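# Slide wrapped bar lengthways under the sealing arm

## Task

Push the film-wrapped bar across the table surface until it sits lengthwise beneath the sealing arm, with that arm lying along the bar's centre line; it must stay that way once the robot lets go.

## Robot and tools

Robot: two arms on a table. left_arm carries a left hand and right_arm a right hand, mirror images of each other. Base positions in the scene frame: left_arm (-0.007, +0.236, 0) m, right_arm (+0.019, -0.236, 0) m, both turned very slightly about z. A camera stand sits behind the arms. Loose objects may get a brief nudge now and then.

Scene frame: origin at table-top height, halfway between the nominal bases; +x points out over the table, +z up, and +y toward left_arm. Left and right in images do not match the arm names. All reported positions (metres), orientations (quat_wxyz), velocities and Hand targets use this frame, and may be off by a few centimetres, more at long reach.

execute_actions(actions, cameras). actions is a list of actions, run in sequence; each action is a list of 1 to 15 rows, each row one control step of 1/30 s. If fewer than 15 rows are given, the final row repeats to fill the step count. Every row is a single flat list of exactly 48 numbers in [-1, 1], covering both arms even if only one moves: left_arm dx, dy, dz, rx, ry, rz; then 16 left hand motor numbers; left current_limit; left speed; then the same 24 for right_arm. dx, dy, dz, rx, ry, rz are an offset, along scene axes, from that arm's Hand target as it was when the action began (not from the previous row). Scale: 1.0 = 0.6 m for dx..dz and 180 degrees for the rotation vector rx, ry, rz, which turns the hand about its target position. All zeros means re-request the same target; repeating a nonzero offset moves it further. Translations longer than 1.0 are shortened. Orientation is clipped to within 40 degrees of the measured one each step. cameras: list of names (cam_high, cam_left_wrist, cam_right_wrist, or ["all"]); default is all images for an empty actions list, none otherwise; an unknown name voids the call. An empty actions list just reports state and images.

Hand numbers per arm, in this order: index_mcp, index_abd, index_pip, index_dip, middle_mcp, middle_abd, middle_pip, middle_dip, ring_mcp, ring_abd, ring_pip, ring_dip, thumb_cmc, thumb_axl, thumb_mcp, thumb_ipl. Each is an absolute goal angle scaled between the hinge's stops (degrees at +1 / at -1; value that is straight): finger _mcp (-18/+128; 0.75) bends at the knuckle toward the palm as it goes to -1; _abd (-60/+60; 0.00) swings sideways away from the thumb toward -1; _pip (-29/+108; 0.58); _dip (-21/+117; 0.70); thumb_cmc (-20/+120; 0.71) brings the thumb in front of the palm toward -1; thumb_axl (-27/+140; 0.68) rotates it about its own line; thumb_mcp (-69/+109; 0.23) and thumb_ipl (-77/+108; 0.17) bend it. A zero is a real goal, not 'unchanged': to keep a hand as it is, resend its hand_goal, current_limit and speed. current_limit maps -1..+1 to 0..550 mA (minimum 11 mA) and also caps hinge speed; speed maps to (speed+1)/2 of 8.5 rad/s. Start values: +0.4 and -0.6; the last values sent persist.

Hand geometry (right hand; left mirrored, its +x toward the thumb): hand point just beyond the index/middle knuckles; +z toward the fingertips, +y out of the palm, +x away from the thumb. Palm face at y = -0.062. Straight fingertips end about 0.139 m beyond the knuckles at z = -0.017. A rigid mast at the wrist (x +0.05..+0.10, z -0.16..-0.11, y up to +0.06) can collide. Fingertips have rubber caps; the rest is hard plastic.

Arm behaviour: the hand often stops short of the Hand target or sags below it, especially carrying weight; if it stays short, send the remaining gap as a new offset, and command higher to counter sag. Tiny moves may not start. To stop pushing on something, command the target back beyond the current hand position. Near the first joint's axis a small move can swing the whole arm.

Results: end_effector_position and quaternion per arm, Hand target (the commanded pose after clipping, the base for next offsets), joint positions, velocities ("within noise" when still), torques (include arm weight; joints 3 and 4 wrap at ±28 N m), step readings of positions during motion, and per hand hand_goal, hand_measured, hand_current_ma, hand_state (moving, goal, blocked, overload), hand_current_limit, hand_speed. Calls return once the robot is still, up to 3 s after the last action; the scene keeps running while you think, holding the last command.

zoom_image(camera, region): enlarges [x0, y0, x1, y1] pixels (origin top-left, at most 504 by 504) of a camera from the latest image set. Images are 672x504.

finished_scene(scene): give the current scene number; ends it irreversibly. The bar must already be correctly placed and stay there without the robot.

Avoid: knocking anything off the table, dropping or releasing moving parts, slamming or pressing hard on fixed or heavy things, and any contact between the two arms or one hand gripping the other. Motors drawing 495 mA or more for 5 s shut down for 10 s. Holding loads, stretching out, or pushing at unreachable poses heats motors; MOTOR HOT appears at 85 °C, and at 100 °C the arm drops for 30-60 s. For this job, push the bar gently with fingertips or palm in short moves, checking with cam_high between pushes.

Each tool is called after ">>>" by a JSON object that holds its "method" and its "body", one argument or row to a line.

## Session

>>> {"method": "execute_actions", "body": {
  "actions": []
}}

>>> {"method": "zoom_image", "body": {
  "camera": "cam_high",
  "region": [260, 100, 500, 340]
}}

Scene clock: 0.00 s.
left_arm: end_effector_position=(+0.3879, +0.1686, +0.2971) hand_goal=(+0.754, +0.000, +0.576, +0.696, +0.754, +0.000, +0.576, +0.696, +0.754, +0.000, +0.576, +0.696, +0.714, +0.678, +0.226, +0.168) hand_measured=(+0.754, +0.000, +0.576, +0.696, +0.754, +0.000, +0.576, +0.696, +0.754, +0.000, +0.576, +0.696, +0.714, +0.678, +0.226, +0.168) hand_current_ma=(+0, +0, +0, +0, +0, +0, +0, +0, +0, +0, +0, +0, +0, +0, +0, +0) hand_state=(goal, goal, goal, goal, goal, goal, goal, goal, goal, goal, goal, goal, goal, goal, goal, goal) hand_current_limit=0.40 hand_speed=-0.60 end_effector_quat_wxyz=(-0.136, +0.869, +0.381, +0.285) | right_arm: end_effector_position=(+0.6195, -0.2342, +0.2428) hand_goal=(+0.754, +0.000, +0.576, +0.696, +0.754, +0.000, +0.576, +0.696, +0.754, +0.000, +0.576, +0.696, +0.714, +0.678, +0.226, +0.168) hand_measured=(+0.754, +0.000, +0.576, +0.696, +0.754, +0.000, +0.576, +0.696, +0.754, +0.000, +0.576, +0.696, +0.714, +0.678, +0.226, +0.168) hand_current_ma=(+0, +0, +0, +0, +0, +0, +0, +0, +0, +0, +0, +0, +0, +0, +0, +0) hand_state=(goal, goal, goal, goal, goal, goal, goal, goal, goal, goal, goal, goal, goal, goal, goal, goal) hand_current_limit=0.40 hand_speed=-0.60 end_effector_quat_wxyz=(-0.033, +0.981, -0.157, +0.109)
Joint positions: left_arm=[-0.402 0.994 1.022 -1.362 -0.604 0.434] | right_arm=[0.079 1.921 2.011 -1.433 -0.005 2.005]
Joint velocities: within noise
Joint torques (N m): no reading
Heat: left arm: hottest elbow 35 °C; right arm: hottest elbow 33 °C.
Hand target: left_arm +0.3936, +0.1664, +0.3165; -0.123, +0.864, +0.386, +0.299 | right_arm +0.6253, -0.2335, +0.2517; -0.037, +0.980, -0.157, +0.121
camera_calibration:
cam_left_wrist: T_world_to_cam=[[-0.916558, -0.0065759, -0.399849, 0.442724], [-0.385032, 0.284638, 0.877913, -0.202879], [0.108039, 0.958612, -0.263419, -0.00202826], [0, 0, 0, 1]] pos_world=[0.327886, 0.0626026, 0.354598]
cam_right_wrist: T_world_to_cam=[[-0.885303, -0.391255, -0.251311, 0.551299], [-0.456789, 0.630506, 0.62754, 0.237442], [-0.0870749, 0.670359, -0.73691, 0.51213], [0, 0, 0, 1]] pos_world=[0.641121, -0.277321, 0.366937]

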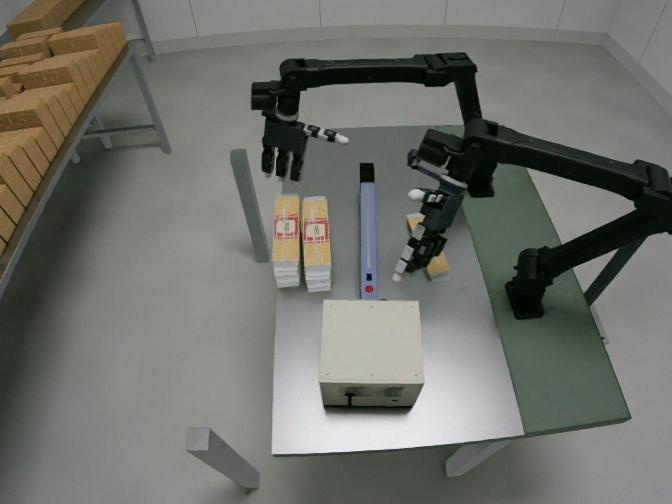

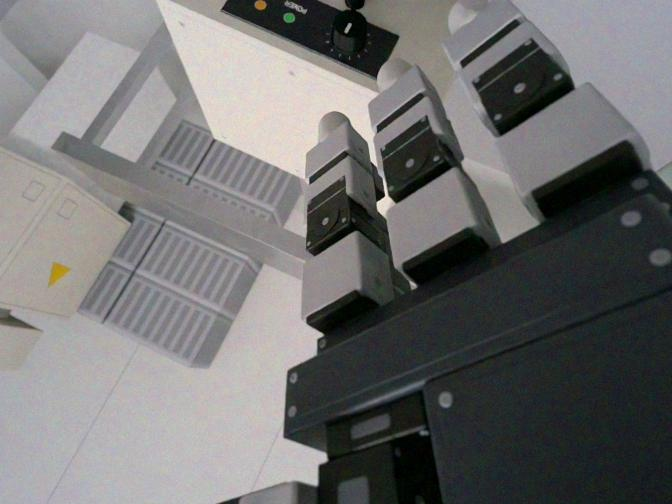

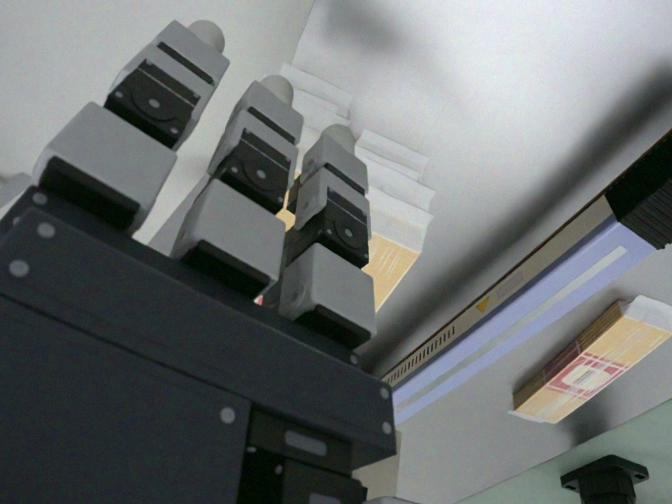

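Scaled by 2.100.

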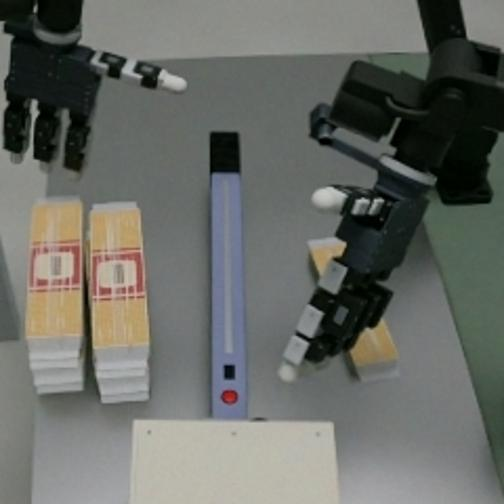

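>>> {"method": "execute_actions", "body": {
  "actions": [
    [[-0.092,-0.058,-0.065,-0.064,0.03,0.066,0.75,0,0.58,0.7,0.75,0,0.58,0.7,0.75,0,0.58,0.7,0.71,0.68,0.23,0.17,0.4,-0.6,0,0,0,0,0,0,0.75,0,0.58,0.7,0.75,0,0.58,0.7,0.75,0,0.58,0.7,0.71,0.68,0.23,0.17,0.4,-0.6]],
    [[-0.092,-0.058,-0.065,-0.064,0.03,0.066,0.75,0,0.58,0.7,0.75,0,0.58,0.7,0.75,0,0.58,0.7,0.71,0.68,0.23,0.17,0.4,-0.6,0,0,0,0,0,0,0.75,0,0.58,0.7,0.75,0,0.58,0.7,0.75,0,0.58,0.7,0.71,0.68,0.23,0.17,0.4,-0.6]],
    [[-0.092,-0.058,-0.065,-0.064,0.03,0.066,0.75,0,0.58,0.7,0.75,0,0.58,0.7,0.75,0,0.58,0.7,0.71,0.68,0.23,0.17,0.4,-0.6,0,0,0,0,0,0,0.75,0,0.58,0.7,0.75,0,0.58,0.7,0.75,0,0.58,0.7,0.71,0.68,0.23,0.17,0.4,-0.6]]
  ],
  "cameras": ["cam_high"]
}}

>>> {"method": "zoom_image", "body": {
  "camera": "cam_high",
  "region": [350, 150, 500, 310]
}}

Scene clock: 70.93 s.
left_arm: end_effector_position=(+0.2292, +0.0628, +0.1989) hand_goal=(+0.750, +0.000, +0.580, +0.700, +0.750, +0.000, +0.580, +0.700, +0.750, +0.000, +0.580, +0.700, +0.710, +0.680, +0.230, +0.170) hand_measured=(+0.750, +0.000, +0.578, +0.698, +0.750, +0.000, +0.578, +0.698, +0.750, +0.000, +0.578, +0.698, +0.712, +0.678, +0.226, +0.168) hand_current_ma=(-1, +0, -3, -3, -1, +0, -3, -4, -1, +0, -3, -3, +1, -3, -10, -4) hand_state=(goal, goal, goal, goal, goal, goal, goal, goal, goal, goal, goal, goal, goal, goal, goal, goal) hand_current_limit=0.40 hand_speed=-0.60 end_effector_quat_wxyz=(-0.009, +0.740, +0.673, -0.002) | right_arm: end_effector_position=(+0.6195, -0.2342, +0.2428) hand_goal=(+0.750, +0.000, +0.580, +0.700, +0.750, +0.000, +0.580, +0.700, +0.750, +0.000, +0.580, +0.700, +0.710, +0.680, +0.230, +0.170) hand_measured=(+0.750, +0.000, +0.578, +0.698, +0.750, +0.000, +0.578, +0.698, +0.750, +0.000, +0.578, +0.698, +0.712, +0.678, +0.224, +0.168) hand_current_ma=(+1, +0, -5, -5, +1, +0, -5, -4, +1, +0, -5, -5, +3, -4, -16, -5) hand_state=(goal, goal, goal, goal, goal, goal, goal, goal, goal, goal, goal, goal, goal, goal, goal, goal) hand_current_limit=0.40 hand_speed=-0.60 end_effector_quat_wxyz=(-0.033, +0.981, -0.157, +0.109)
Joint positions: left_arm=[-0.911 0.969 0.881 -1.499 0.005 -0.798] | right_arm=[0.079 1.921 2.011 -1.433 -0.005 2.005]
Joint torques (N m): left_arm=[-0.97 -3.14 7.05 0.65 -0.18 -0.15] | right_arm=[1.08 -16.79 12.86 0.72 0.24 0.06]
Heat: left arm: hottest elbow 47 °C; right arm: hottest elbow 44 °C.
Hand target: left_arm +0.2280, +0.0620, +0.1995; -0.001, +0.737, +0.676, +0.001 | right_arm +0.6253, -0.2335, +0.2517; -0.037, +0.980, -0.157, +0.121
Off the commanded pose: left_arm 0.002 m, 1 deg | right_arm 0.011 m, 1 deg.
Step readings (end_effector_position of left_arm | right_arm):
0: (+0.3879, +0.1686, +0.2971) | (+0.6195, -0.2342, +0.2428)
1: (+0.3877, +0.1682, +0.2968) | (+0.6195, -0.2342, +0.2428)
2: (+0.3855, +0.1655, +0.2950) | (+0.6195, -0.2342, +0.2428)
4: (+0.3737, +0.1539, +0.2878) | (+0.6195, -0.2342, +0.2428)
8: (+0.3492, +0.1312, +0.2769) | (+0.6195, -0.2342, +0.2428)
15: (+0.3383, +0.1302, +0.2762) | (+0.6195, -0.2342, +0.2428)
16: (+0.3374, +0.1304, +0.2758) | (+0.6195, -0.2342, +0.2428)
17: (+0.3341, +0.1277, +0.2734) | (+0.6195, -0.2342, +0.2428)
19: (+0.3195, +0.1140, +0.2620) | (+0.6195, -0.2342, +0.2428)
23: (+0.2919, +0.0940, +0.2402) | (+0.6195, -0.2342, +0.2428)
30: (+0.2847, +0.0941, +0.2386) | (+0.6195, -0.2342, +0.2428)
31: (+0.2837, +0.0939, +0.2383) | (+0.6195, -0.2342, +0.2428)
32: (+0.2796, +0.0914, +0.2353) | (+0.6195, -0.2342, +0.2428)
34: (+0.2625, +0.0782, +0.2230) | (+0.6195, -0.2342, +0.2428)
38: (+0.2347, +0.0616, +0.2007) | (+0.6195, -0.2342, +0.2428)
45: (+0.2293, +0.0598, +0.1975) | (+0.6195, -0.2342, +0.2428)
Images, in order (width x height): cam_high 672x504.

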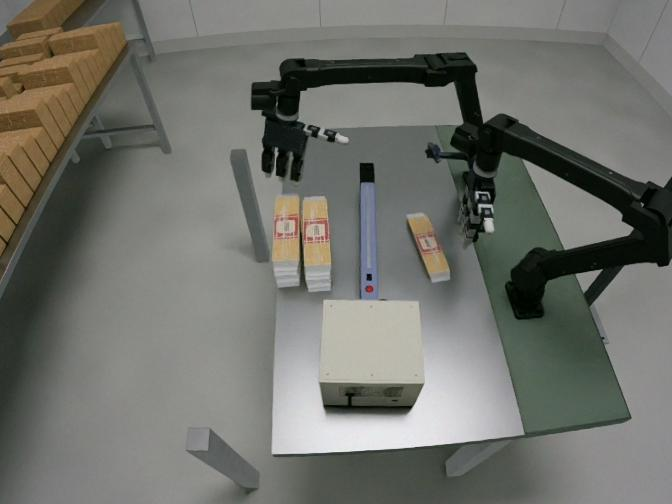

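Scaled by 3.150.

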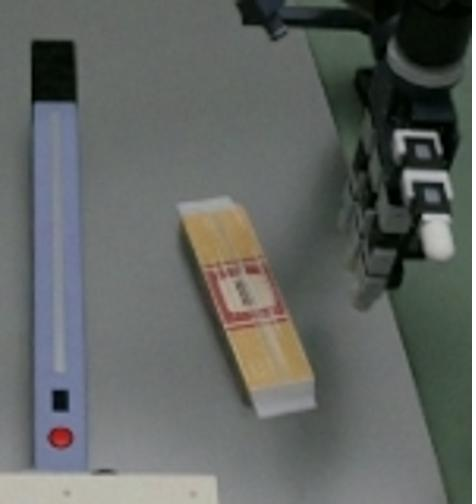

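>>> {"method": "execute_actions", "body": {
  "actions": [
    [[0,0,-0.05,0,0,0,0.75,0,0.58,0.7,0.75,0,0.58,0.7,0.75,0,0.58,0.7,0.71,0.68,0.23,0.17,0.4,-0.6,0,0,0,0,0,0,0.75,0,0.58,0.7,0.75,0,0.58,0.7,0.75,0,0.58,0.7,0.71,0.68,0.23,0.17,0.4,-0.6]],
    [[0,0,-0.055,0,0,0,0.75,0,0.58,0.7,0.75,0,0.58,0.7,0.75,0,0.58,0.7,0.71,0.68,0.23,0.17,0.4,-0.6,0,0,0,0,0,0,0.75,0,0.58,0.7,0.75,0,0.58,0.7,0.75,0,0.58,0.7,0.71,0.68,0.23,0.17,0.4,-0.6]]
  ],
  "cameras": ["cam_high"]
}}

>>> {"method": "zoom_image", "body": {
  "camera": "cam_high",
  "region": [300, 150, 500, 310]
}}

Scene clock: 122.23 s.
left_arm: end_effector_position=(+0.2285, +0.0639, +0.1385) hand_goal=(+0.750, +0.000, +0.580, +0.700, +0.750, +0.000, +0.580, +0.700, +0.750, +0.000, +0.580, +0.700, +0.710, +0.680, +0.230, +0.170) hand_measured=(+0.750, +0.000, +0.578, +0.698, +0.750, +0.000, +0.578, +0.698, +0.750, +0.000, +0.578, +0.698, +0.712, +0.678, +0.226, +0.168) hand_current_ma=(-1, +0, -3, -3, -1, +0, -3, -4, -1, +0, -3, -3, +1, -3, -10, -4) hand_state=(goal, goal, goal, goal, goal, goal, goal, goal, goal, goal, goal, goal, goal, goal, goal, goal) hand_current_limit=0.40 hand_speed=-0.60 end_effector_quat_wxyz=(-0.003, +0.739, +0.674, +0.000) | right_arm: end_effector_position=(+0.6195, -0.2342, +0.2428) hand_goal=(+0.750, +0.000, +0.580, +0.700, +0.750, +0.000, +0.580, +0.700, +0.750, +0.000, +0.580, +0.700, +0.710, +0.680, +0.230, +0.170) hand_measured=(+0.750, +0.000, +0.578, +0.698, +0.750, +0.000, +0.578, +0.698, +0.750, +0.000, +0.578, +0.698, +0.712, +0.678, +0.224, +0.168) hand_current_ma=(+1, +0, -5, -5, +1, +0, -5, -4, +1, +0, -5, -5, +3, -4, -16, -5) hand_state=(goal, goal, goal, goal, goal, goal, goal, goal, goal, goal, goal, goal, goal, goal, goal, goal) hand_current_limit=0.40 hand_speed=-0.60 end_effector_quat_wxyz=(-0.033, +0.981, -0.157, +0.109)
Joint positions: left_arm=[-0.914 0.991 0.731 -1.317 0.001 -0.804] | right_arm=[0.079 1.921 2.011 -1.433 -0.005 2.005]
Joint torques (N m): left_arm=[-0.97 -2.02 7.01 0.69 -0.18 -0.14] | right_arm=[1.32 -16.91 12.81 0.73 0.24 0.07]
Heat: left arm: hottest elbow 41 °C; right arm: hottest elbow 46 °C.
Hand target: left_arm +0.2279, +0.0620, +0.1366; -0.001, +0.737, +0.676, +0.001 | right_arm +0.6253, -0.2335, +0.2517; -0.037, +0.980, -0.157, +0.121
Off the commanded pose: left_arm 0.003 m, 0 deg | right_arm 0.011 m, 1 deg.
Step readings (end_effector_position of left_arm | right_arm):
0: (+0.2292, +0.0629, +0.1989) | (+0.6195, -0.2342, +0.2428)
1: (+0.2292, +0.0629, +0.1987) | (+0.6195, -0.2342, +0.2428)
2: (+0.2296, +0.0624, +0.1977) | (+0.6195, -0.2342, +0.2428)
4: (+0.2304, +0.0615, +0.1910) | (+0.6195, -0.2342, +0.2428)
8: (+0.2275, +0.0652, +0.1749) | (+0.6195, -0.2342, +0.2428)
15: (+0.2284, +0.0642, +0.1719) | (+0.6195, -0.2342, +0.2428)
16: (+0.2285, +0.0641, +0.1718) | (+0.6195, -0.2342, +0.2428)
17: (+0.2291, +0.0634, +0.1707) | (+0.6195, -0.2342, +0.2428)
19: (+0.2301, +0.0621, +0.1638) | (+0.6195, -0.2342, +0.2428)
23: (+0.2271, +0.0657, +0.1452) | (+0.6195, -0.2342, +0.2428)
30: (+0.2282, +0.0643, +0.1384) | (+0.6195, -0.2342, +0.2428)
Images, in order (width x height): cam_high 672x504.

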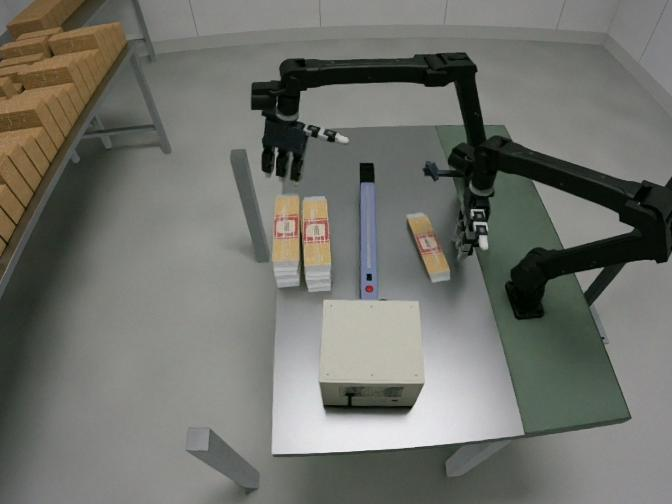

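Scaled by 2.520.

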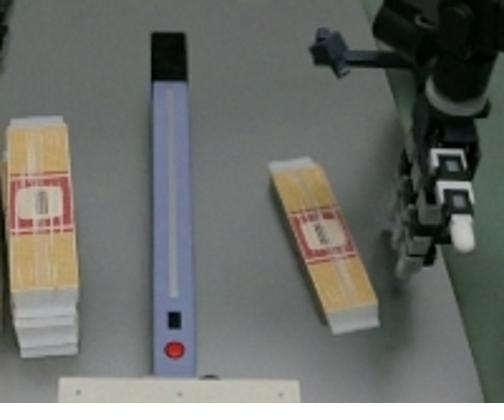

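>>> {"method": "execute_actions", "body": {
  "actions": [
    [[0.037,-0.005,0.009,0,0,0,0.75,0,0.58,0.7,0.75,0,0.58,0.7,0.75,0,0.58,0.7,0.71,0.68,0.23,0.17,0.4,-0.6,0,0,0,0,0,0,0.75,0,0.58,0.7,0.75,0,0.58,0.7,0.75,0,0.58,0.7,0.71,0.68,0.23,0.17,0.4,-0.6]],
    [[0.037,-0.005,0.008,0,0,0,0.75,0,0.58,0.7,0.75,0,0.58,0.7,0.75,0,0.58,0.7,0.71,0.68,0.23,0.17,0.4,-0.6,0,0,0,0,0,0,0.75,0,0.58,0.7,0.75,0,0.58,0.7,0.75,0,0.58,0.7,0.71,0.68,0.23,0.17,0.4,-0.6]],
    [[0.037,-0.003,0.006,0,0,0,0.75,0,0.58,0.7,0.75,0,0.58,0.7,0.75,0,0.58,0.7,0.71,0.68,0.23,0.17,0.4,-0.6,0,0,0,0,0,0,0.75,0,0.58,0.7,0.75,0,0.58,0.7,0.75,0,0.58,0.7,0.71,0.68,0.23,0.17,0.4,-0.6]]
  ],
  "cameras": ["cam_high"]
}}

>>> {"method": "zoom_image", "body": {
  "camera": "cam_high",
  "region": [330, 150, 490, 310]
}}

Scene clock: 140.90 s.
left_arm: end_effector_position=(+0.2709, +0.0729, +0.1252) hand_goal=(+0.750, +0.000, +0.580, +0.700, +0.750, +0.000, +0.580, +0.700, +0.750, +0.000, +0.580, +0.700, +0.710, +0.680, +0.230, +0.170) hand_measured=(+0.752, +0.000, +0.580, +0.700, +0.750, +0.000, +0.578, +0.698, +0.750, -0.002, +0.582, +0.700, +0.710, +0.678, +0.226, +0.168) hand_current_ma=(+2, +0, +0, -1, -1, +0, -3, -4, +0, -1, +1, +0, +1, -3, -10, -4) hand_state=(goal, goal, goal, goal, goal, goal, goal, goal, goal, goal, goal, goal, goal, goal, goal, goal) hand_current_limit=0.40 hand_speed=-0.60 end_effector_quat_wxyz=(-0.037, +0.734, +0.678, +0.000) | right_arm: end_effector_position=(+0.6195, -0.2342, +0.2428) hand_goal=(+0.750, +0.000, +0.580, +0.700, +0.750, +0.000, +0.580, +0.700, +0.750, +0.000, +0.580, +0.700, +0.710, +0.680, +0.230, +0.170) hand_measured=(+0.750, +0.000, +0.578, +0.698, +0.750, +0.000, +0.578, +0.698, +0.750, +0.000, +0.578, +0.698, +0.712, +0.678, +0.224, +0.168) hand_current_ma=(+1, +0, -5, -5, +1, +0, -5, -4, +1, +0, -5, -5, +3, -4, -16, -5) hand_state=(goal, goal, goal, goal, goal, goal, goal, goal, goal, goal, goal, goal, goal, goal, goal, goal) hand_current_limit=0.40 hand_speed=-0.60 end_effector_quat_wxyz=(-0.033, +0.981, -0.157, +0.109)
Joint positions: left_arm=[-0.771 1.124 0.788 -1.308 -0.005 -0.675] | right_arm=[0.079 1.921 2.011 -1.433 -0.005 2.005]
Joint torques (N m): left_arm=[0.85 -3.31 11.77 0.53 -0.04 0.21] | right_arm=[0.91 -16.85 12.85 0.7 0.23 0.06]
Heat: left arm: hottest elbow 42 °C; right arm: hottest elbow 47 °C.
Hand target: left_arm +0.2945, +0.0542, +0.1505; -0.001, +0.737, +0.676, +0.001 | right_arm +0.6253, -0.2335, +0.2517; -0.037, +0.980, -0.157, +0.121
Off the commanded pose: left_arm 0.039 m, 4 deg | right_arm 0.011 m, 1 deg.
Step readings (end_effector_position of left_arm | right_arm):
0: (+0.2285, +0.0639, +0.1385) | (+0.6195, -0.2342, +0.2428)
1: (+0.2286, +0.0639, +0.1385) | (+0.6195, -0.2342, +0.2428)
2: (+0.2287, +0.0640, +0.1381) | (+0.6195, -0.2342, +0.2428)
4: (+0.2300, +0.0651, +0.1361) | (+0.6195, -0.2342, +0.2428)
8: (+0.2349, +0.0699, +0.1289) | (+0.6195, -0.2342, +0.2428)
15: (+0.2367, +0.0712, +0.1268) | (+0.6195, -0.2342, +0.2428)
16: (+0.2368, +0.0711, +0.1268) | (+0.6195, -0.2342, +0.2428)
17: (+0.2375, +0.0716, +0.1265) | (+0.6195, -0.2342, +0.2428)
19: (+0.2396, +0.0737, +0.1248) | (+0.6195, -0.2342, +0.2428)
23: (+0.2481, +0.0758, +0.1238) | (+0.6195, -0.2342, +0.2428)
30: (+0.2511, +0.0746, +0.1233) | (+0.6195, -0.2342, +0.2428)
31: (+0.2512, +0.0746, +0.1233) | (+0.6195, -0.2342, +0.2428)
32: (+0.2522, +0.0748, +0.1234) | (+0.6195, -0.2342, +0.2428)
34: (+0.2561, +0.0749, +0.1237) | (+0.6195, -0.2342, +0.2428)
38: (+0.2676, +0.0748, +0.1252) | (+0.6195, -0.2342, +0.2428)
45: (+0.2708, +0.0732, +0.1252) | (+0.6195, -0.2342, +0.2428)
Images, in order (width x height): cam_high 672x504.

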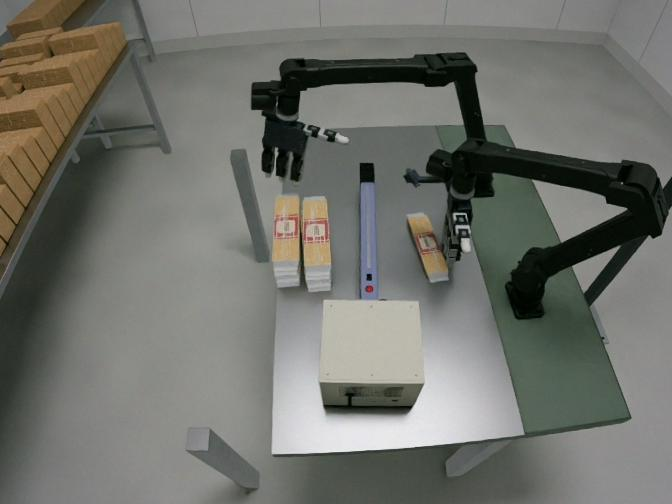

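Scaled by 3.150.

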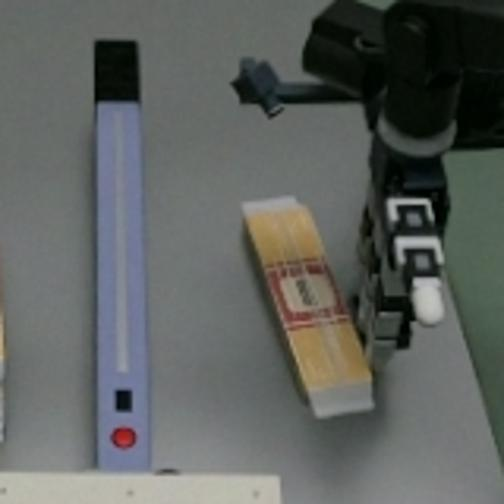

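>>> {"method": "execute_actions", "body": {
  "actions": [
    [[0.037,-0.003,0.003,0,0,0,0.75,0,0.58,0.7,0.75,0,0.58,0.7,0.75,0,0.58,0.7,0.71,0.68,0.23,0.17,0.4,-0.6,0,0,0,0,0,0,0.75,0,0.58,0.7,0.75,0,0.58,0.7,0.75,0,0.58,0.7,0.71,0.68,0.23,0.17,0.4,-0.6]],
    [[0.037,-0.003,0,0,0,0,0.75,0,0.58,0.7,0.75,0,0.58,0.7,0.75,0,0.58,0.7,0.71,0.68,0.23,0.17,0.4,-0.6,0,0,0,0,0,0,0.75,0,0.58,0.7,0.75,0,0.58,0.7,0.75,0,0.58,0.7,0.71,0.68,0.23,0.17,0.4,-0.6]],
    [[0.037,-0.003,0,0,0,0,0.75,0,0.58,0.7,0.75,0,0.58,0.7,0.75,0,0.58,0.7,0.71,0.68,0.23,0.17,0.4,-0.6,0,0,0,0,0,0,0.75,0,0.58,0.7,0.75,0,0.58,0.7,0.75,0,0.58,0.7,0.71,0.68,0.23,0.17,0.4,-0.6]],
    [[0.037,-0.002,0,0,0,0,0.75,0,0.58,0.7,0.75,0,0.58,0.7,0.75,0,0.58,0.7,0.71,0.68,0.23,0.17,0.4,-0.6,0,0,0,0,0,0,0.75,0,0.58,0.7,0.75,0,0.58,0.7,0.75,0,0.58,0.7,0.71,0.68,0.23,0.17,0.4,-0.6]],
    [[0.037,-0.002,0,0,0,0,0.75,0,0.58,0.7,0.75,0,0.58,0.7,0.75,0,0.58,0.7,0.71,0.68,0.23,0.17,0.4,-0.6,0,0,0,0,0,0,0.75,0,0.58,0.7,0.75,0,0.58,0.7,0.75,0,0.58,0.7,0.71,0.68,0.23,0.17,0.4,-0.6]]
  ],
  "cameras": ["cam_high"]
}}

>>> {"method": "zoom_image", "body": {
  "camera": "cam_high",
  "region": [330, 150, 490, 310]
}}

Scene clock: 171.97 s.
left_arm: end_effector_position=(+0.3777, +0.0604, +0.1264) hand_goal=(+0.750, +0.000, +0.580, +0.700, +0.750, +0.000, +0.580, +0.700, +0.750, +0.000, +0.580, +0.700, +0.710, +0.680, +0.230, +0.170) hand_measured=(+0.750, +0.000, +0.582, +0.700, +0.752, +0.000, +0.582, +0.700, +0.756, -0.002, +0.582, +0.700, +0.710, +0.678, +0.226, +0.168) hand_current_ma=(+0, +0, +2, +0, +2, +0, +1, -1, +10, -1, +3, +0, +1, -3, -10, -4) hand_state=(goal, goal, goal, goal, goal, goal, goal, goal, goal, goal, goal, goal, goal, goal, goal, goal) hand_current_limit=0.40 hand_speed=-0.60 end_effector_quat_wxyz=(-0.036, +0.734, +0.678, -0.008) | right_arm: end_effector_position=(+0.6195, -0.2342, +0.2428) hand_goal=(+0.750, +0.000, +0.580, +0.700, +0.750, +0.000, +0.580, +0.700, +0.750, +0.000, +0.580, +0.700, +0.710, +0.680, +0.230, +0.170) hand_measured=(+0.750, +0.000, +0.578, +0.698, +0.750, +0.000, +0.578, +0.698, +0.750, +0.000, +0.578, +0.698, +0.712, +0.678, +0.224, +0.168) hand_current_ma=(+1, +0, -5, -5, +1, +0, -5, -4, +1, +0, -5, -5, +3, -4, -16, -5) hand_state=(goal, goal, goal, goal, goal, goal, goal, goal, goal, goal, goal, goal, goal, goal, goal, goal) hand_current_limit=0.40 hand_speed=-0.60 end_effector_quat_wxyz=(-0.033, +0.981, -0.157, +0.109)
Joint positions: left_arm=[-0.589 1.379 1.011 -1.277 -0.003 -0.492] | right_arm=[0.079 1.921 2.011 -1.433 -0.005 2.005]
Joint torques (N m): left_arm=[0.79 -7.06 11.73 0.51 -0.11 0.17] | right_arm=[0.79 -17.2 12.9 0.62 0.23 0.06]
Heat: left arm: hottest elbow 49 °C; right arm: hottest elbow 47 °C.
Hand target: left_arm +0.4055, +0.0464, +0.1522; -0.001, +0.737, +0.676, +0.001 | right_arm +0.6253, -0.2335, +0.2517; -0.037, +0.980, -0.157, +0.121
Off the commanded pose: left_arm 0.040 m, 4 deg | right_arm 0.011 m, 1 deg.
Step readings (end_effector_position of left_arm | right_arm):
0: (+0.2710, +0.0730, +0.1251) | (+0.6195, -0.2342, +0.2428)
1: (+0.2710, +0.0729, +0.1251) | (+0.6195, -0.2342, +0.2428)
2: (+0.2718, +0.0732, +0.1251) | (+0.6195, -0.2342, +0.2428)
4: (+0.2760, +0.0732, +0.1253) | (+0.6195, -0.2342, +0.2428)
8: (+0.2874, +0.0726, +0.1262) | (+0.6195, -0.2342, +0.2428)
15: (+0.2919, +0.0707, +0.1271) | (+0.6195, -0.2342, +0.2428)
16: (+0.2921, +0.0706, +0.1271) | (+0.6195, -0.2342, +0.2428)
17: (+0.2929, +0.0708, +0.1271) | (+0.6195, -0.2342, +0.2428)
19: (+0.2968, +0.0705, +0.1268) | (+0.6195, -0.2342, +0.2428)
23: (+0.3081, +0.0697, +0.1265) | (+0.6195, -0.2342, +0.2428)
30: (+0.3127, +0.0679, +0.1266) | (+0.6195, -0.2342, +0.2428)
31: (+0.3128, +0.0679, +0.1265) | (+0.6195, -0.2342, +0.2428)
32: (+0.3135, +0.0682, +0.1264) | (+0.6195, -0.2342, +0.2428)
34: (+0.3176, +0.0676, +0.1264) | (+0.6195, -0.2342, +0.2428)
38: (+0.3292, +0.0665, +0.1264) | (+0.6195, -0.2342, +0.2428)
45: (+0.3342, +0.0650, +0.1265) | (+0.6195, -0.2342, +0.2428)
46: (+0.3344, +0.0650, +0.1267) | (+0.6195, -0.2342, +0.2428)
47: (+0.3352, +0.0653, +0.1266) | (+0.6195, -0.2342, +0.2428)
49: (+0.3391, +0.0647, +0.1265) | (+0.6195, -0.2342, +0.2428)
53: (+0.3509, +0.0639, +0.1264) | (+0.6195, -0.2342, +0.2428)
60: (+0.3559, +0.0628, +0.1265) | (+0.6195, -0.2342, +0.2428)
61: (+0.3560, +0.0626, +0.1265) | (+0.6195, -0.2342, +0.2428)
62: (+0.3570, +0.0629, +0.1265) | (+0.6195, -0.2342, +0.2428)
64: (+0.3610, +0.0622, +0.1265) | (+0.6195, -0.2342, +0.2428)
68: (+0.3728, +0.0613, +0.1263) | (+0.6195, -0.2342, +0.2428)
75: (+0.3776, +0.0606, +0.1264) | (+0.6195, -0.2342, +0.2428)
Images, in order (width x height): cam_high 672x504.

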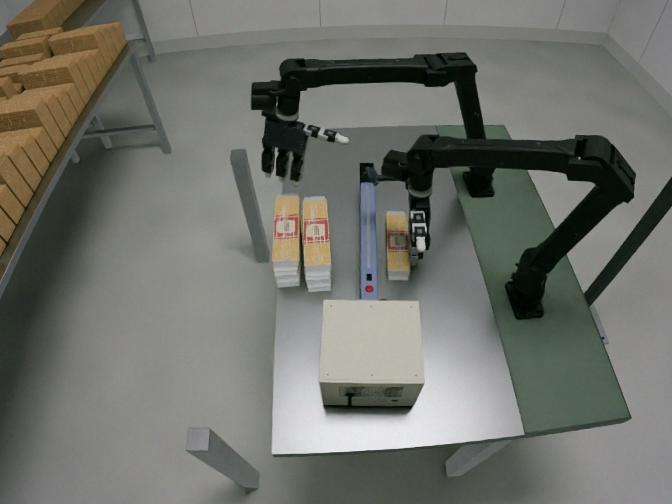

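Scaled by 3.150.

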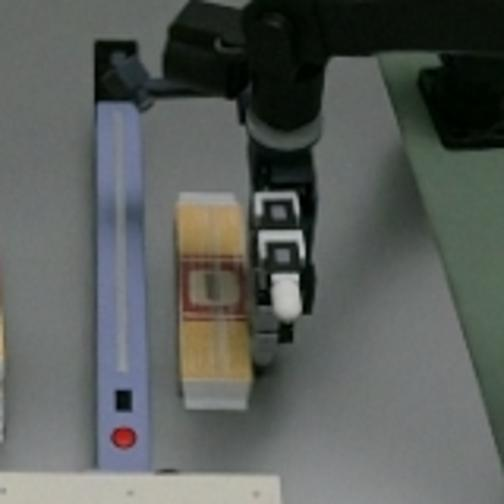

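>>> {"method": "execute_actions", "body": {
  "actions": [
    [[0.037,-0.004,0,0,0,0,0.75,0,0.58,0.7,0.75,0,0.58,0.7,0.75,0,0.58,0.7,0.71,0.68,0.23,0.17,0.4,-0.6,0,0,0,0,0,0,0.75,0,0.58,0.7,0.75,0,0.58,0.7,0.75,0,0.58,0.7,0.71,0.68,0.23,0.17,0.4,-0.6]],
    [[0.037,-0.004,0,0,0,0,0.75,0,0.58,0.7,0.75,0,0.58,0.7,0.75,0,0.58,0.7,0.71,0.68,0.23,0.17,0.4,-0.6,0,0,0,0,0,0,0.75,0,0.58,0.7,0.75,0,0.58,0.7,0.75,0,0.58,0.7,0.71,0.68,0.23,0.17,0.4,-0.6]],
    [[0.037,-0.004,0,0,0,0,0.75,0,0.58,0.7,0.75,0,0.58,0.7,0.75,0,0.58,0.7,0.71,0.68,0.23,0.17,0.4,-0.6,0,0,0,0,0,0,0.75,0,0.58,0.7,0.75,0,0.58,0.7,0.75,0,0.58,0.7,0.71,0.68,0.23,0.17,0.4,-0.6]]
  ],
  "cameras": ["cam_high"]
}}

>>> {"method": "zoom_image", "body": {
  "camera": "cam_high",
  "region": [330, 150, 490, 310]
}}

Scene clock: 211.10 s.
left_arm: end_effector_position=(+0.4456, +0.0493, +0.1263) hand_goal=(+0.750, +0.000, +0.580, +0.700, +0.750, +0.000, +0.580, +0.700, +0.750, +0.000, +0.580, +0.700, +0.710, +0.680, +0.230, +0.170) hand_measured=(+0.750, +0.000, +0.582, +0.700, +0.752, +0.000, +0.582, +0.700, +0.756, +0.000, +0.584, +0.700, +0.710, +0.678, +0.226, +0.168) hand_current_ma=(+0, +0, +2, +0, +2, +0, +2, +0, +11, +0, +4, +0, +1, -3, -10, -4) hand_state=(goal, goal, goal, goal, goal, goal, goal, goal, goal, goal, goal, goal, goal, goal, goal, goal) hand_current_limit=0.40 hand_speed=-0.60 end_effector_quat_wxyz=(-0.031, +0.734, +0.678, -0.009) | right_arm: end_effector_position=(+0.6195, -0.2342, +0.2428) hand_goal=(+0.750, +0.000, +0.580, +0.700, +0.750, +0.000, +0.580, +0.700, +0.750, +0.000, +0.580, +0.700, +0.710, +0.680, +0.230, +0.170) hand_measured=(+0.750, +0.000, +0.578, +0.698, +0.750, +0.000, +0.578, +0.698, +0.750, +0.000, +0.578, +0.698, +0.712, +0.678, +0.224, +0.168) hand_current_ma=(+1, +0, -5, -5, +1, +0, -5, -4, +1, +0, -5, -5, +3, -4, -16, -5) hand_state=(goal, goal, goal, goal, goal, goal, goal, goal, goal, goal, goal, goal, goal, goal, goal, goal) hand_current_limit=0.40 hand_speed=-0.60 end_effector_quat_wxyz=(-0.033, +0.981, -0.157, +0.109)
Joint positions: left_arm=[-0.523 1.535 1.177 -1.277 -0.003 -0.426] | right_arm=[0.079 1.921 2.011 -1.433 -0.005 2.005]
Joint torques (N m): left_arm=[0.91 -9.52 11.84 0.12 -0.11 0.17] | right_arm=[0.97 -16.73 12.81 0.66 0.25 0.08]
Heat: left arm: hottest elbow 52 °C; right arm: hottest elbow 48 °C.
Hand target: left_arm +0.4721, +0.0392, +0.1522; -0.001, +0.737, +0.676, +0.001 | right_arm +0.6253, -0.2335, +0.2517; -0.037, +0.980, -0.157, +0.121
Off the commanded pose: left_arm 0.038 m, 4 deg | right_arm 0.011 m, 1 deg.
Step readings (end_effector_position of left_arm | right_arm):
0: (+0.3777, +0.0603, +0.1264) | (+0.6195, -0.2342, +0.2428)
1: (+0.3778, +0.0602, +0.1264) | (+0.6195, -0.2342, +0.2428)
2: (+0.3786, +0.0604, +0.1264) | (+0.6195, -0.2342, +0.2428)
4: (+0.3828, +0.0595, +0.1264) | (+0.6195, -0.2342, +0.2428)
8: (+0.3949, +0.0577, +0.1264) | (+0.6195, -0.2342, +0.2428)
15: (+0.3996, +0.0571, +0.1264) | (+0.6195, -0.2342, +0.2428)
16: (+0.3997, +0.0570, +0.1264) | (+0.6195, -0.2342, +0.2428)
17: (+0.4005, +0.0572, +0.1264) | (+0.6195, -0.2342, +0.2428)
19: (+0.4047, +0.0560, +0.1265) | (+0.6195, -0.2342, +0.2428)
23: (+0.4173, +0.0539, +0.1265) | (+0.6195, -0.2342, +0.2428)
30: (+0.4223, +0.0533, +0.1264) | (+0.6195, -0.2342, +0.2428)
31: (+0.4223, +0.0533, +0.1264) | (+0.6195, -0.2342, +0.2428)
32: (+0.4232, +0.0535, +0.1265) | (+0.6195, -0.2342, +0.2428)
34: (+0.4276, +0.0522, +0.1266) | (+0.6195, -0.2342, +0.2428)
38: (+0.4405, +0.0500, +0.1266) | (+0.6195, -0.2342, +0.2428)
45: (+0.4456, +0.0494, +0.1263) | (+0.6195, -0.2342, +0.2428)
Images, in order (width x height): cam_high 672x504.

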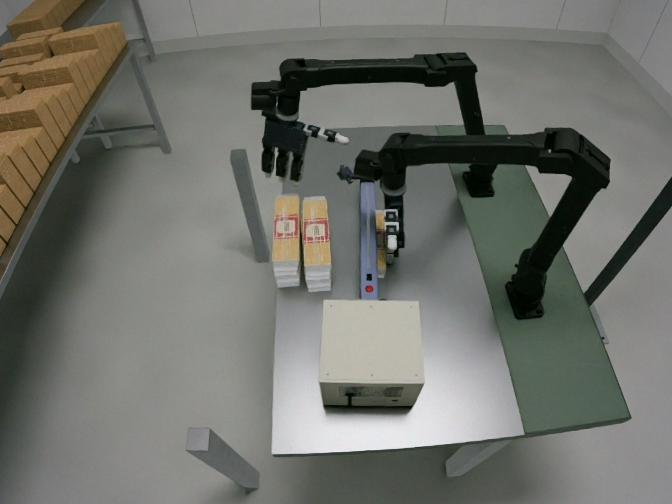

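Scaled by 3.150.

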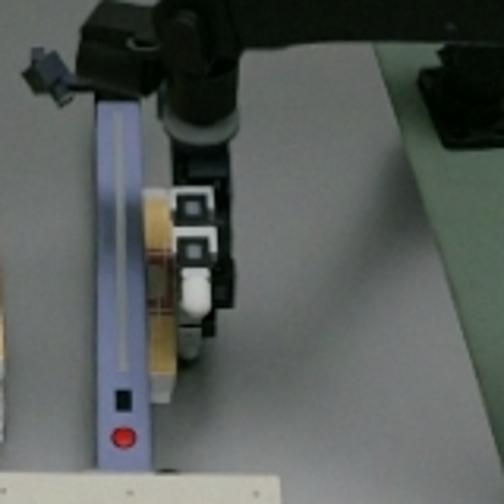

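>>> {"method": "execute_actions", "body": {
  "actions": [
    [[0.027,-0.003,0,0,0,0,0.75,0,0.58,0.7,0.75,0,0.58,0.7,0.75,0,0.58,0.7,0.71,0.68,0.23,0.17,0.4,-0.6,0,0,0,0,0,0,0.75,0,0.58,0.7,0.75,0,0.58,0.7,0.75,0,0.58,0.7,0.71,0.68,0.23,0.17,0.4,-0.6]]
  ],
  "cameras": ["cam_high"]
}}

>>> {"method": "zoom_image", "body": {
  "camera": "cam_high",
  "region": [330, 190, 430, 310]
}}

Scene clock: 223.17 s.
left_arm: end_effector_position=(+0.4626, +0.0463, +0.1263) hand_goal=(+0.750, +0.000, +0.580, +0.700, +0.750, +0.000, +0.580, +0.700, +0.750, +0.000, +0.580, +0.700, +0.710, +0.680, +0.230, +0.170) hand_measured=(+0.750, +0.000, +0.582, +0.700, +0.754, +0.000, +0.582, +0.700, +0.756, +0.000, +0.584, +0.700, +0.710, +0.678, +0.226, +0.168) hand_current_ma=(+0, +0, +2, +0, +4, +0, +2, +0, +11, +0, +4, +0, +1, -3, -10, -4) hand_state=(goal, goal, goal, goal, goal, goal, goal, goal, goal, goal, goal, goal, goal, goal, goal, goal) hand_current_limit=0.40 hand_speed=-0.60 end_effector_quat_wxyz=(-0.029, +0.735, +0.678, -0.008) | right_arm: end_effector_position=(+0.6195, -0.2342, +0.2428) hand_goal=(+0.750, +0.000, +0.580, +0.700, +0.750, +0.000, +0.580, +0.700, +0.750, +0.000, +0.580, +0.700, +0.710, +0.680, +0.230, +0.170) hand_measured=(+0.750, +0.000, +0.578, +0.698, +0.750, +0.000, +0.578, +0.698, +0.750, +0.000, +0.578, +0.698, +0.712, +0.678, +0.224, +0.168) hand_current_ma=(+1, +0, -5, -5, +1, +0, -5, -4, +1, +0, -5, -5, +3, -4, -16, -5) hand_state=(goal, goal, goal, goal, goal, goal, goal, goal, goal, goal, goal, goal, goal, goal, goal, goal) hand_current_limit=0.40 hand_speed=-0.60 end_effector_quat_wxyz=(-0.033, +0.981, -0.157, +0.109)
Joint positions: left_arm=[-0.51 1.573 1.222 -1.278 -0.003 -0.412] | right_arm=[0.079 1.921 2.011 -1.433 -0.005 2.005]
Joint torques (N m): left_arm=[0.91 -10.11 11.88 -0.06 -0.11 0.17] | right_arm=[0.97 -16.91 12.78 0.73 0.26 0.09]
Heat: left arm: hottest elbow 50 °C; right arm: hottest elbow 48 °C.
Hand target: left_arm +0.4884, +0.0375, +0.1521; -0.001, +0.737, +0.676, +0.001 | right_arm +0.6253, -0.2335, +0.2517; -0.037, +0.980, -0.157, +0.121
Off the commanded pose: left_arm 0.038 m, 3 deg | right_arm 0.011 m, 1 deg.
Step readings (end_effector_position of left_arm | right_arm):
0: (+0.4456, +0.0493, +0.1263) | (+0.6195, -0.2342, +0.2428)
1: (+0.4457, +0.0492, +0.1265) | (+0.6195, -0.2342, +0.2428)
2: (+0.4463, +0.0494, +0.1264) | (+0.6195, -0.2342, +0.2428)
4: (+0.4496, +0.0487, +0.1265) | (+0.6195, -0.2342, +0.2428)
8: (+0.4589, +0.0467, +0.1264) | (+0.6195, -0.2342, +0.2428)
15: (+0.4626, +0.0464, +0.1263) | (+0.6195, -0.2342, +0.2428)
Images, in order (width x height): cam_high 672x504.

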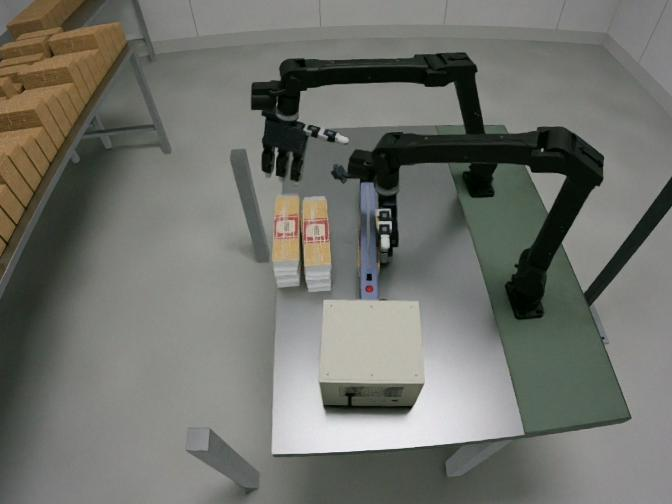

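Scaled by 4.200.

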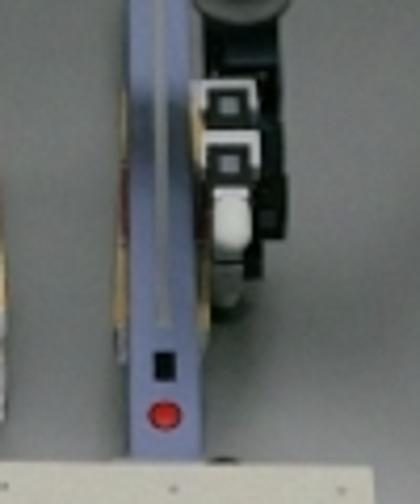

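>>> {"method": "execute_actions", "body": {
  "actions": [
    [[0.008,0,0,0,0,0,0.75,0,0.58,0.7,0.75,0,0.58,0.7,0.75,0,0.58,0.7,0.71,0.68,0.23,0.17,0.4,-0.6,0,0,0,0,0,0,0.75,0,0.58,0.7,0.75,0,0.58,0.7,0.75,0,0.58,0.7,0.71,0.68,0.23,0.17,0.4,-0.6]],
    [[-0.07,0,0,0,0,0,0.75,0,0.58,0.7,0.75,0,0.58,0.7,0.75,0,0.58,0.7,0.71,0.68,0.23,0.17,0.4,-0.6,0,0,0,0,0,0,0.75,0,0.58,0.7,0.75,0,0.58,0.7,0.75,0,0.58,0.7,0.71,0.68,0.23,0.17,0.4,-0.6]],
    [[-0.09,0,0.005,0,0,0,0.75,0,0.58,0.7,0.75,0,0.58,0.7,0.75,0,0.58,0.7,0.71,0.68,0.23,0.17,0.4,-0.6,0,0,0,0,0,0,0.75,0,0.58,0.7,0.75,0,0.58,0.7,0.75,0,0.58,0.7,0.71,0.68,0.23,0.17,0.4,-0.6]],
    [[-0.09,0,0.005,0,0,0,0.75,0,0.58,0.7,0.75,0,0.58,0.7,0.75,0,0.58,0.7,0.71,0.68,0.23,0.17,0.4,-0.6,0,0,0,0,0,0,0.75,0,0.58,0.7,0.75,0,0.58,0.7,0.75,0,0.58,0.7,0.71,0.68,0.23,0.17,0.4,-0.6]]
  ],
  "cameras": ["cam_high"]
}}

>>> {"method": "zoom_image", "body": {
  "camera": "cam_high",
  "region": [330, 190, 430, 310]
}}

Scene clock: 258.90 s.
left_arm: end_effector_position=(+0.3484, +0.0360, +0.1572) hand_goal=(+0.750, +0.000, +0.580, +0.700, +0.750, +0.000, +0.580, +0.700, +0.750, +0.000, +0.580, +0.700, +0.710, +0.680, +0.230, +0.170) hand_measured=(+0.748, +0.000, +0.582, +0.700, +0.748, +0.000, +0.582, +0.700, +0.748, +0.000, +0.582, +0.700, +0.710, +0.678, +0.226, +0.168) hand_current_ma=(-2, +0, +1, +0, -2, +0, +1, +0, -2, +0, +1, +0, +0, -3, -10, -4) hand_state=(goal, goal, goal, goal, goal, goal, goal, goal, goal, goal, goal, goal, goal, goal, goal, goal) hand_current_limit=0.40 hand_speed=-0.60 end_effector_quat_wxyz=(+0.001, +0.739, +0.674, +0.000) | right_arm: end_effector_position=(+0.6195, -0.2342, +0.2428) hand_goal=(+0.750, +0.000, +0.580, +0.700, +0.750, +0.000, +0.580, +0.700, +0.750, +0.000, +0.580, +0.700, +0.710, +0.680, +0.230, +0.170) hand_measured=(+0.750, +0.000, +0.578, +0.698, +0.750, +0.000, +0.578, +0.698, +0.750, +0.000, +0.578, +0.698, +0.712, +0.678, +0.224, +0.168) hand_current_ma=(+1, +0, -5, -5, +1, +0, -5, -4, +1, +0, -5, -5, +3, -4, -16, -5) hand_state=(goal, goal, goal, goal, goal, goal, goal, goal, goal, goal, goal, goal, goal, goal, goal, goal) hand_current_limit=0.40 hand_speed=-0.60 end_effector_quat_wxyz=(-0.033, +0.981, -0.157, +0.109)
Joint positions: left_arm=[-0.69 1.276 0.989 -1.282 0 -0.579] | right_arm=[0.079 1.921 2.011 -1.433 -0.005 2.005]
Joint torques (N m): left_arm=[-0.85 -7.3 6.82 -0.08 -0.18 -0.12] | right_arm=[0.97 -16.85 12.88 0.72 0.23 0.05]
Heat: left arm: hottest elbow 50 °C; right arm: hottest elbow 48 °C.
Hand target: left_arm +0.3432, +0.0373, +0.1583; -0.001, +0.737, +0.676, +0.001 | right_arm +0.6253, -0.2335, +0.2517; -0.037, +0.980, -0.157, +0.121
Off the commanded pose: left_arm 0.006 m, 1 deg | right_arm 0.011 m, 1 deg.
Step readings (end_effector_position of left_arm | right_arm):
0: (+0.4626, +0.0463, +0.1263) | (+0.6195, -0.2342, +0.2428)
1: (+0.4626, +0.0463, +0.1263) | (+0.6195, -0.2342, +0.2428)
2: (+0.4627, +0.0462, +0.1263) | (+0.6195, -0.2342, +0.2428)
4: (+0.4634, +0.0459, +0.1264) | (+0.6195, -0.2342, +0.2428)
8: (+0.4661, +0.0457, +0.1263) | (+0.6195, -0.2342, +0.2428)
15: (+0.4672, +0.0454, +0.1264) | (+0.6195, -0.2342, +0.2428)
16: (+0.4672, +0.0454, +0.1264) | (+0.6195, -0.2342, +0.2428)
17: (+0.4672, +0.0454, +0.1264) | (+0.6195, -0.2342, +0.2428)
19: (+0.4666, +0.0444, +0.1285) | (+0.6195, -0.2342, +0.2428)
23: (+0.4601, +0.0425, +0.1390) | (+0.6195, -0.2342, +0.2428)
30: (+0.4549, +0.0383, +0.1514) | (+0.6195, -0.2342, +0.2428)
31: (+0.4543, +0.0385, +0.1508) | (+0.6195, -0.2342, +0.2428)
32: (+0.4518, +0.0385, +0.1495) | (+0.6195, -0.2342, +0.2428)
34: (+0.4397, +0.0415, +0.1448) | (+0.6195, -0.2342, +0.2428)
38: (+0.4095, +0.0417, +0.1412) | (+0.6195, -0.2342, +0.2428)
45: (+0.4009, +0.0362, +0.1524) | (+0.6195, -0.2342, +0.2428)
46: (+0.4007, +0.0365, +0.1524) | (+0.6195, -0.2342, +0.2428)
47: (+0.3983, +0.0367, +0.1514) | (+0.6195, -0.2342, +0.2428)
49: (+0.3869, +0.0392, +0.1483) | (+0.6195, -0.2342, +0.2428)
53: (+0.3574, +0.0383, +0.1474) | (+0.6195, -0.2342, +0.2428)
60: (+0.3486, +0.0350, +0.1572) | (+0.6195, -0.2342, +0.2428)
Images, in order (width x height): cam_high 672x504.

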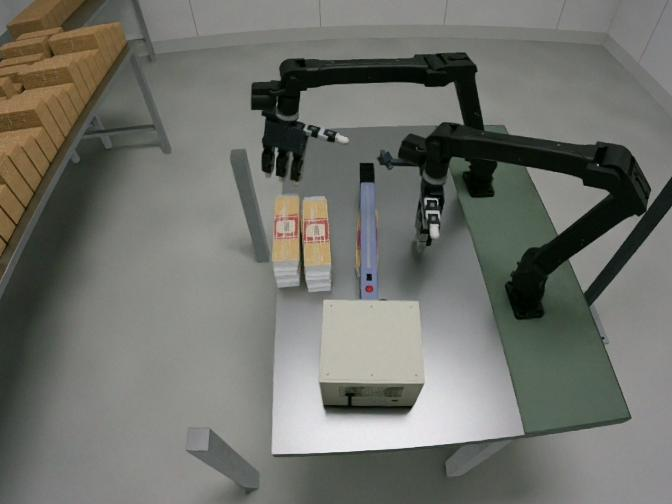

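Scaled by 4.200.

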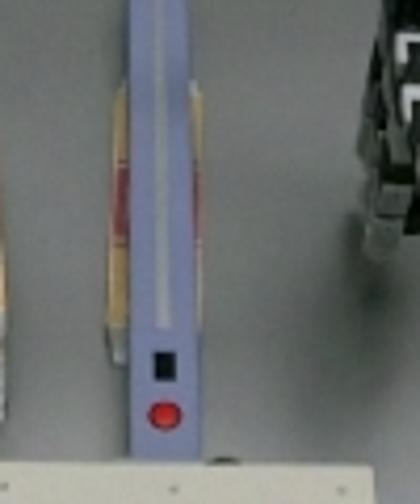

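>>> {"method": "finished_scene", "body": {
  "scene": 2
}}

The scene is finished: the task was done.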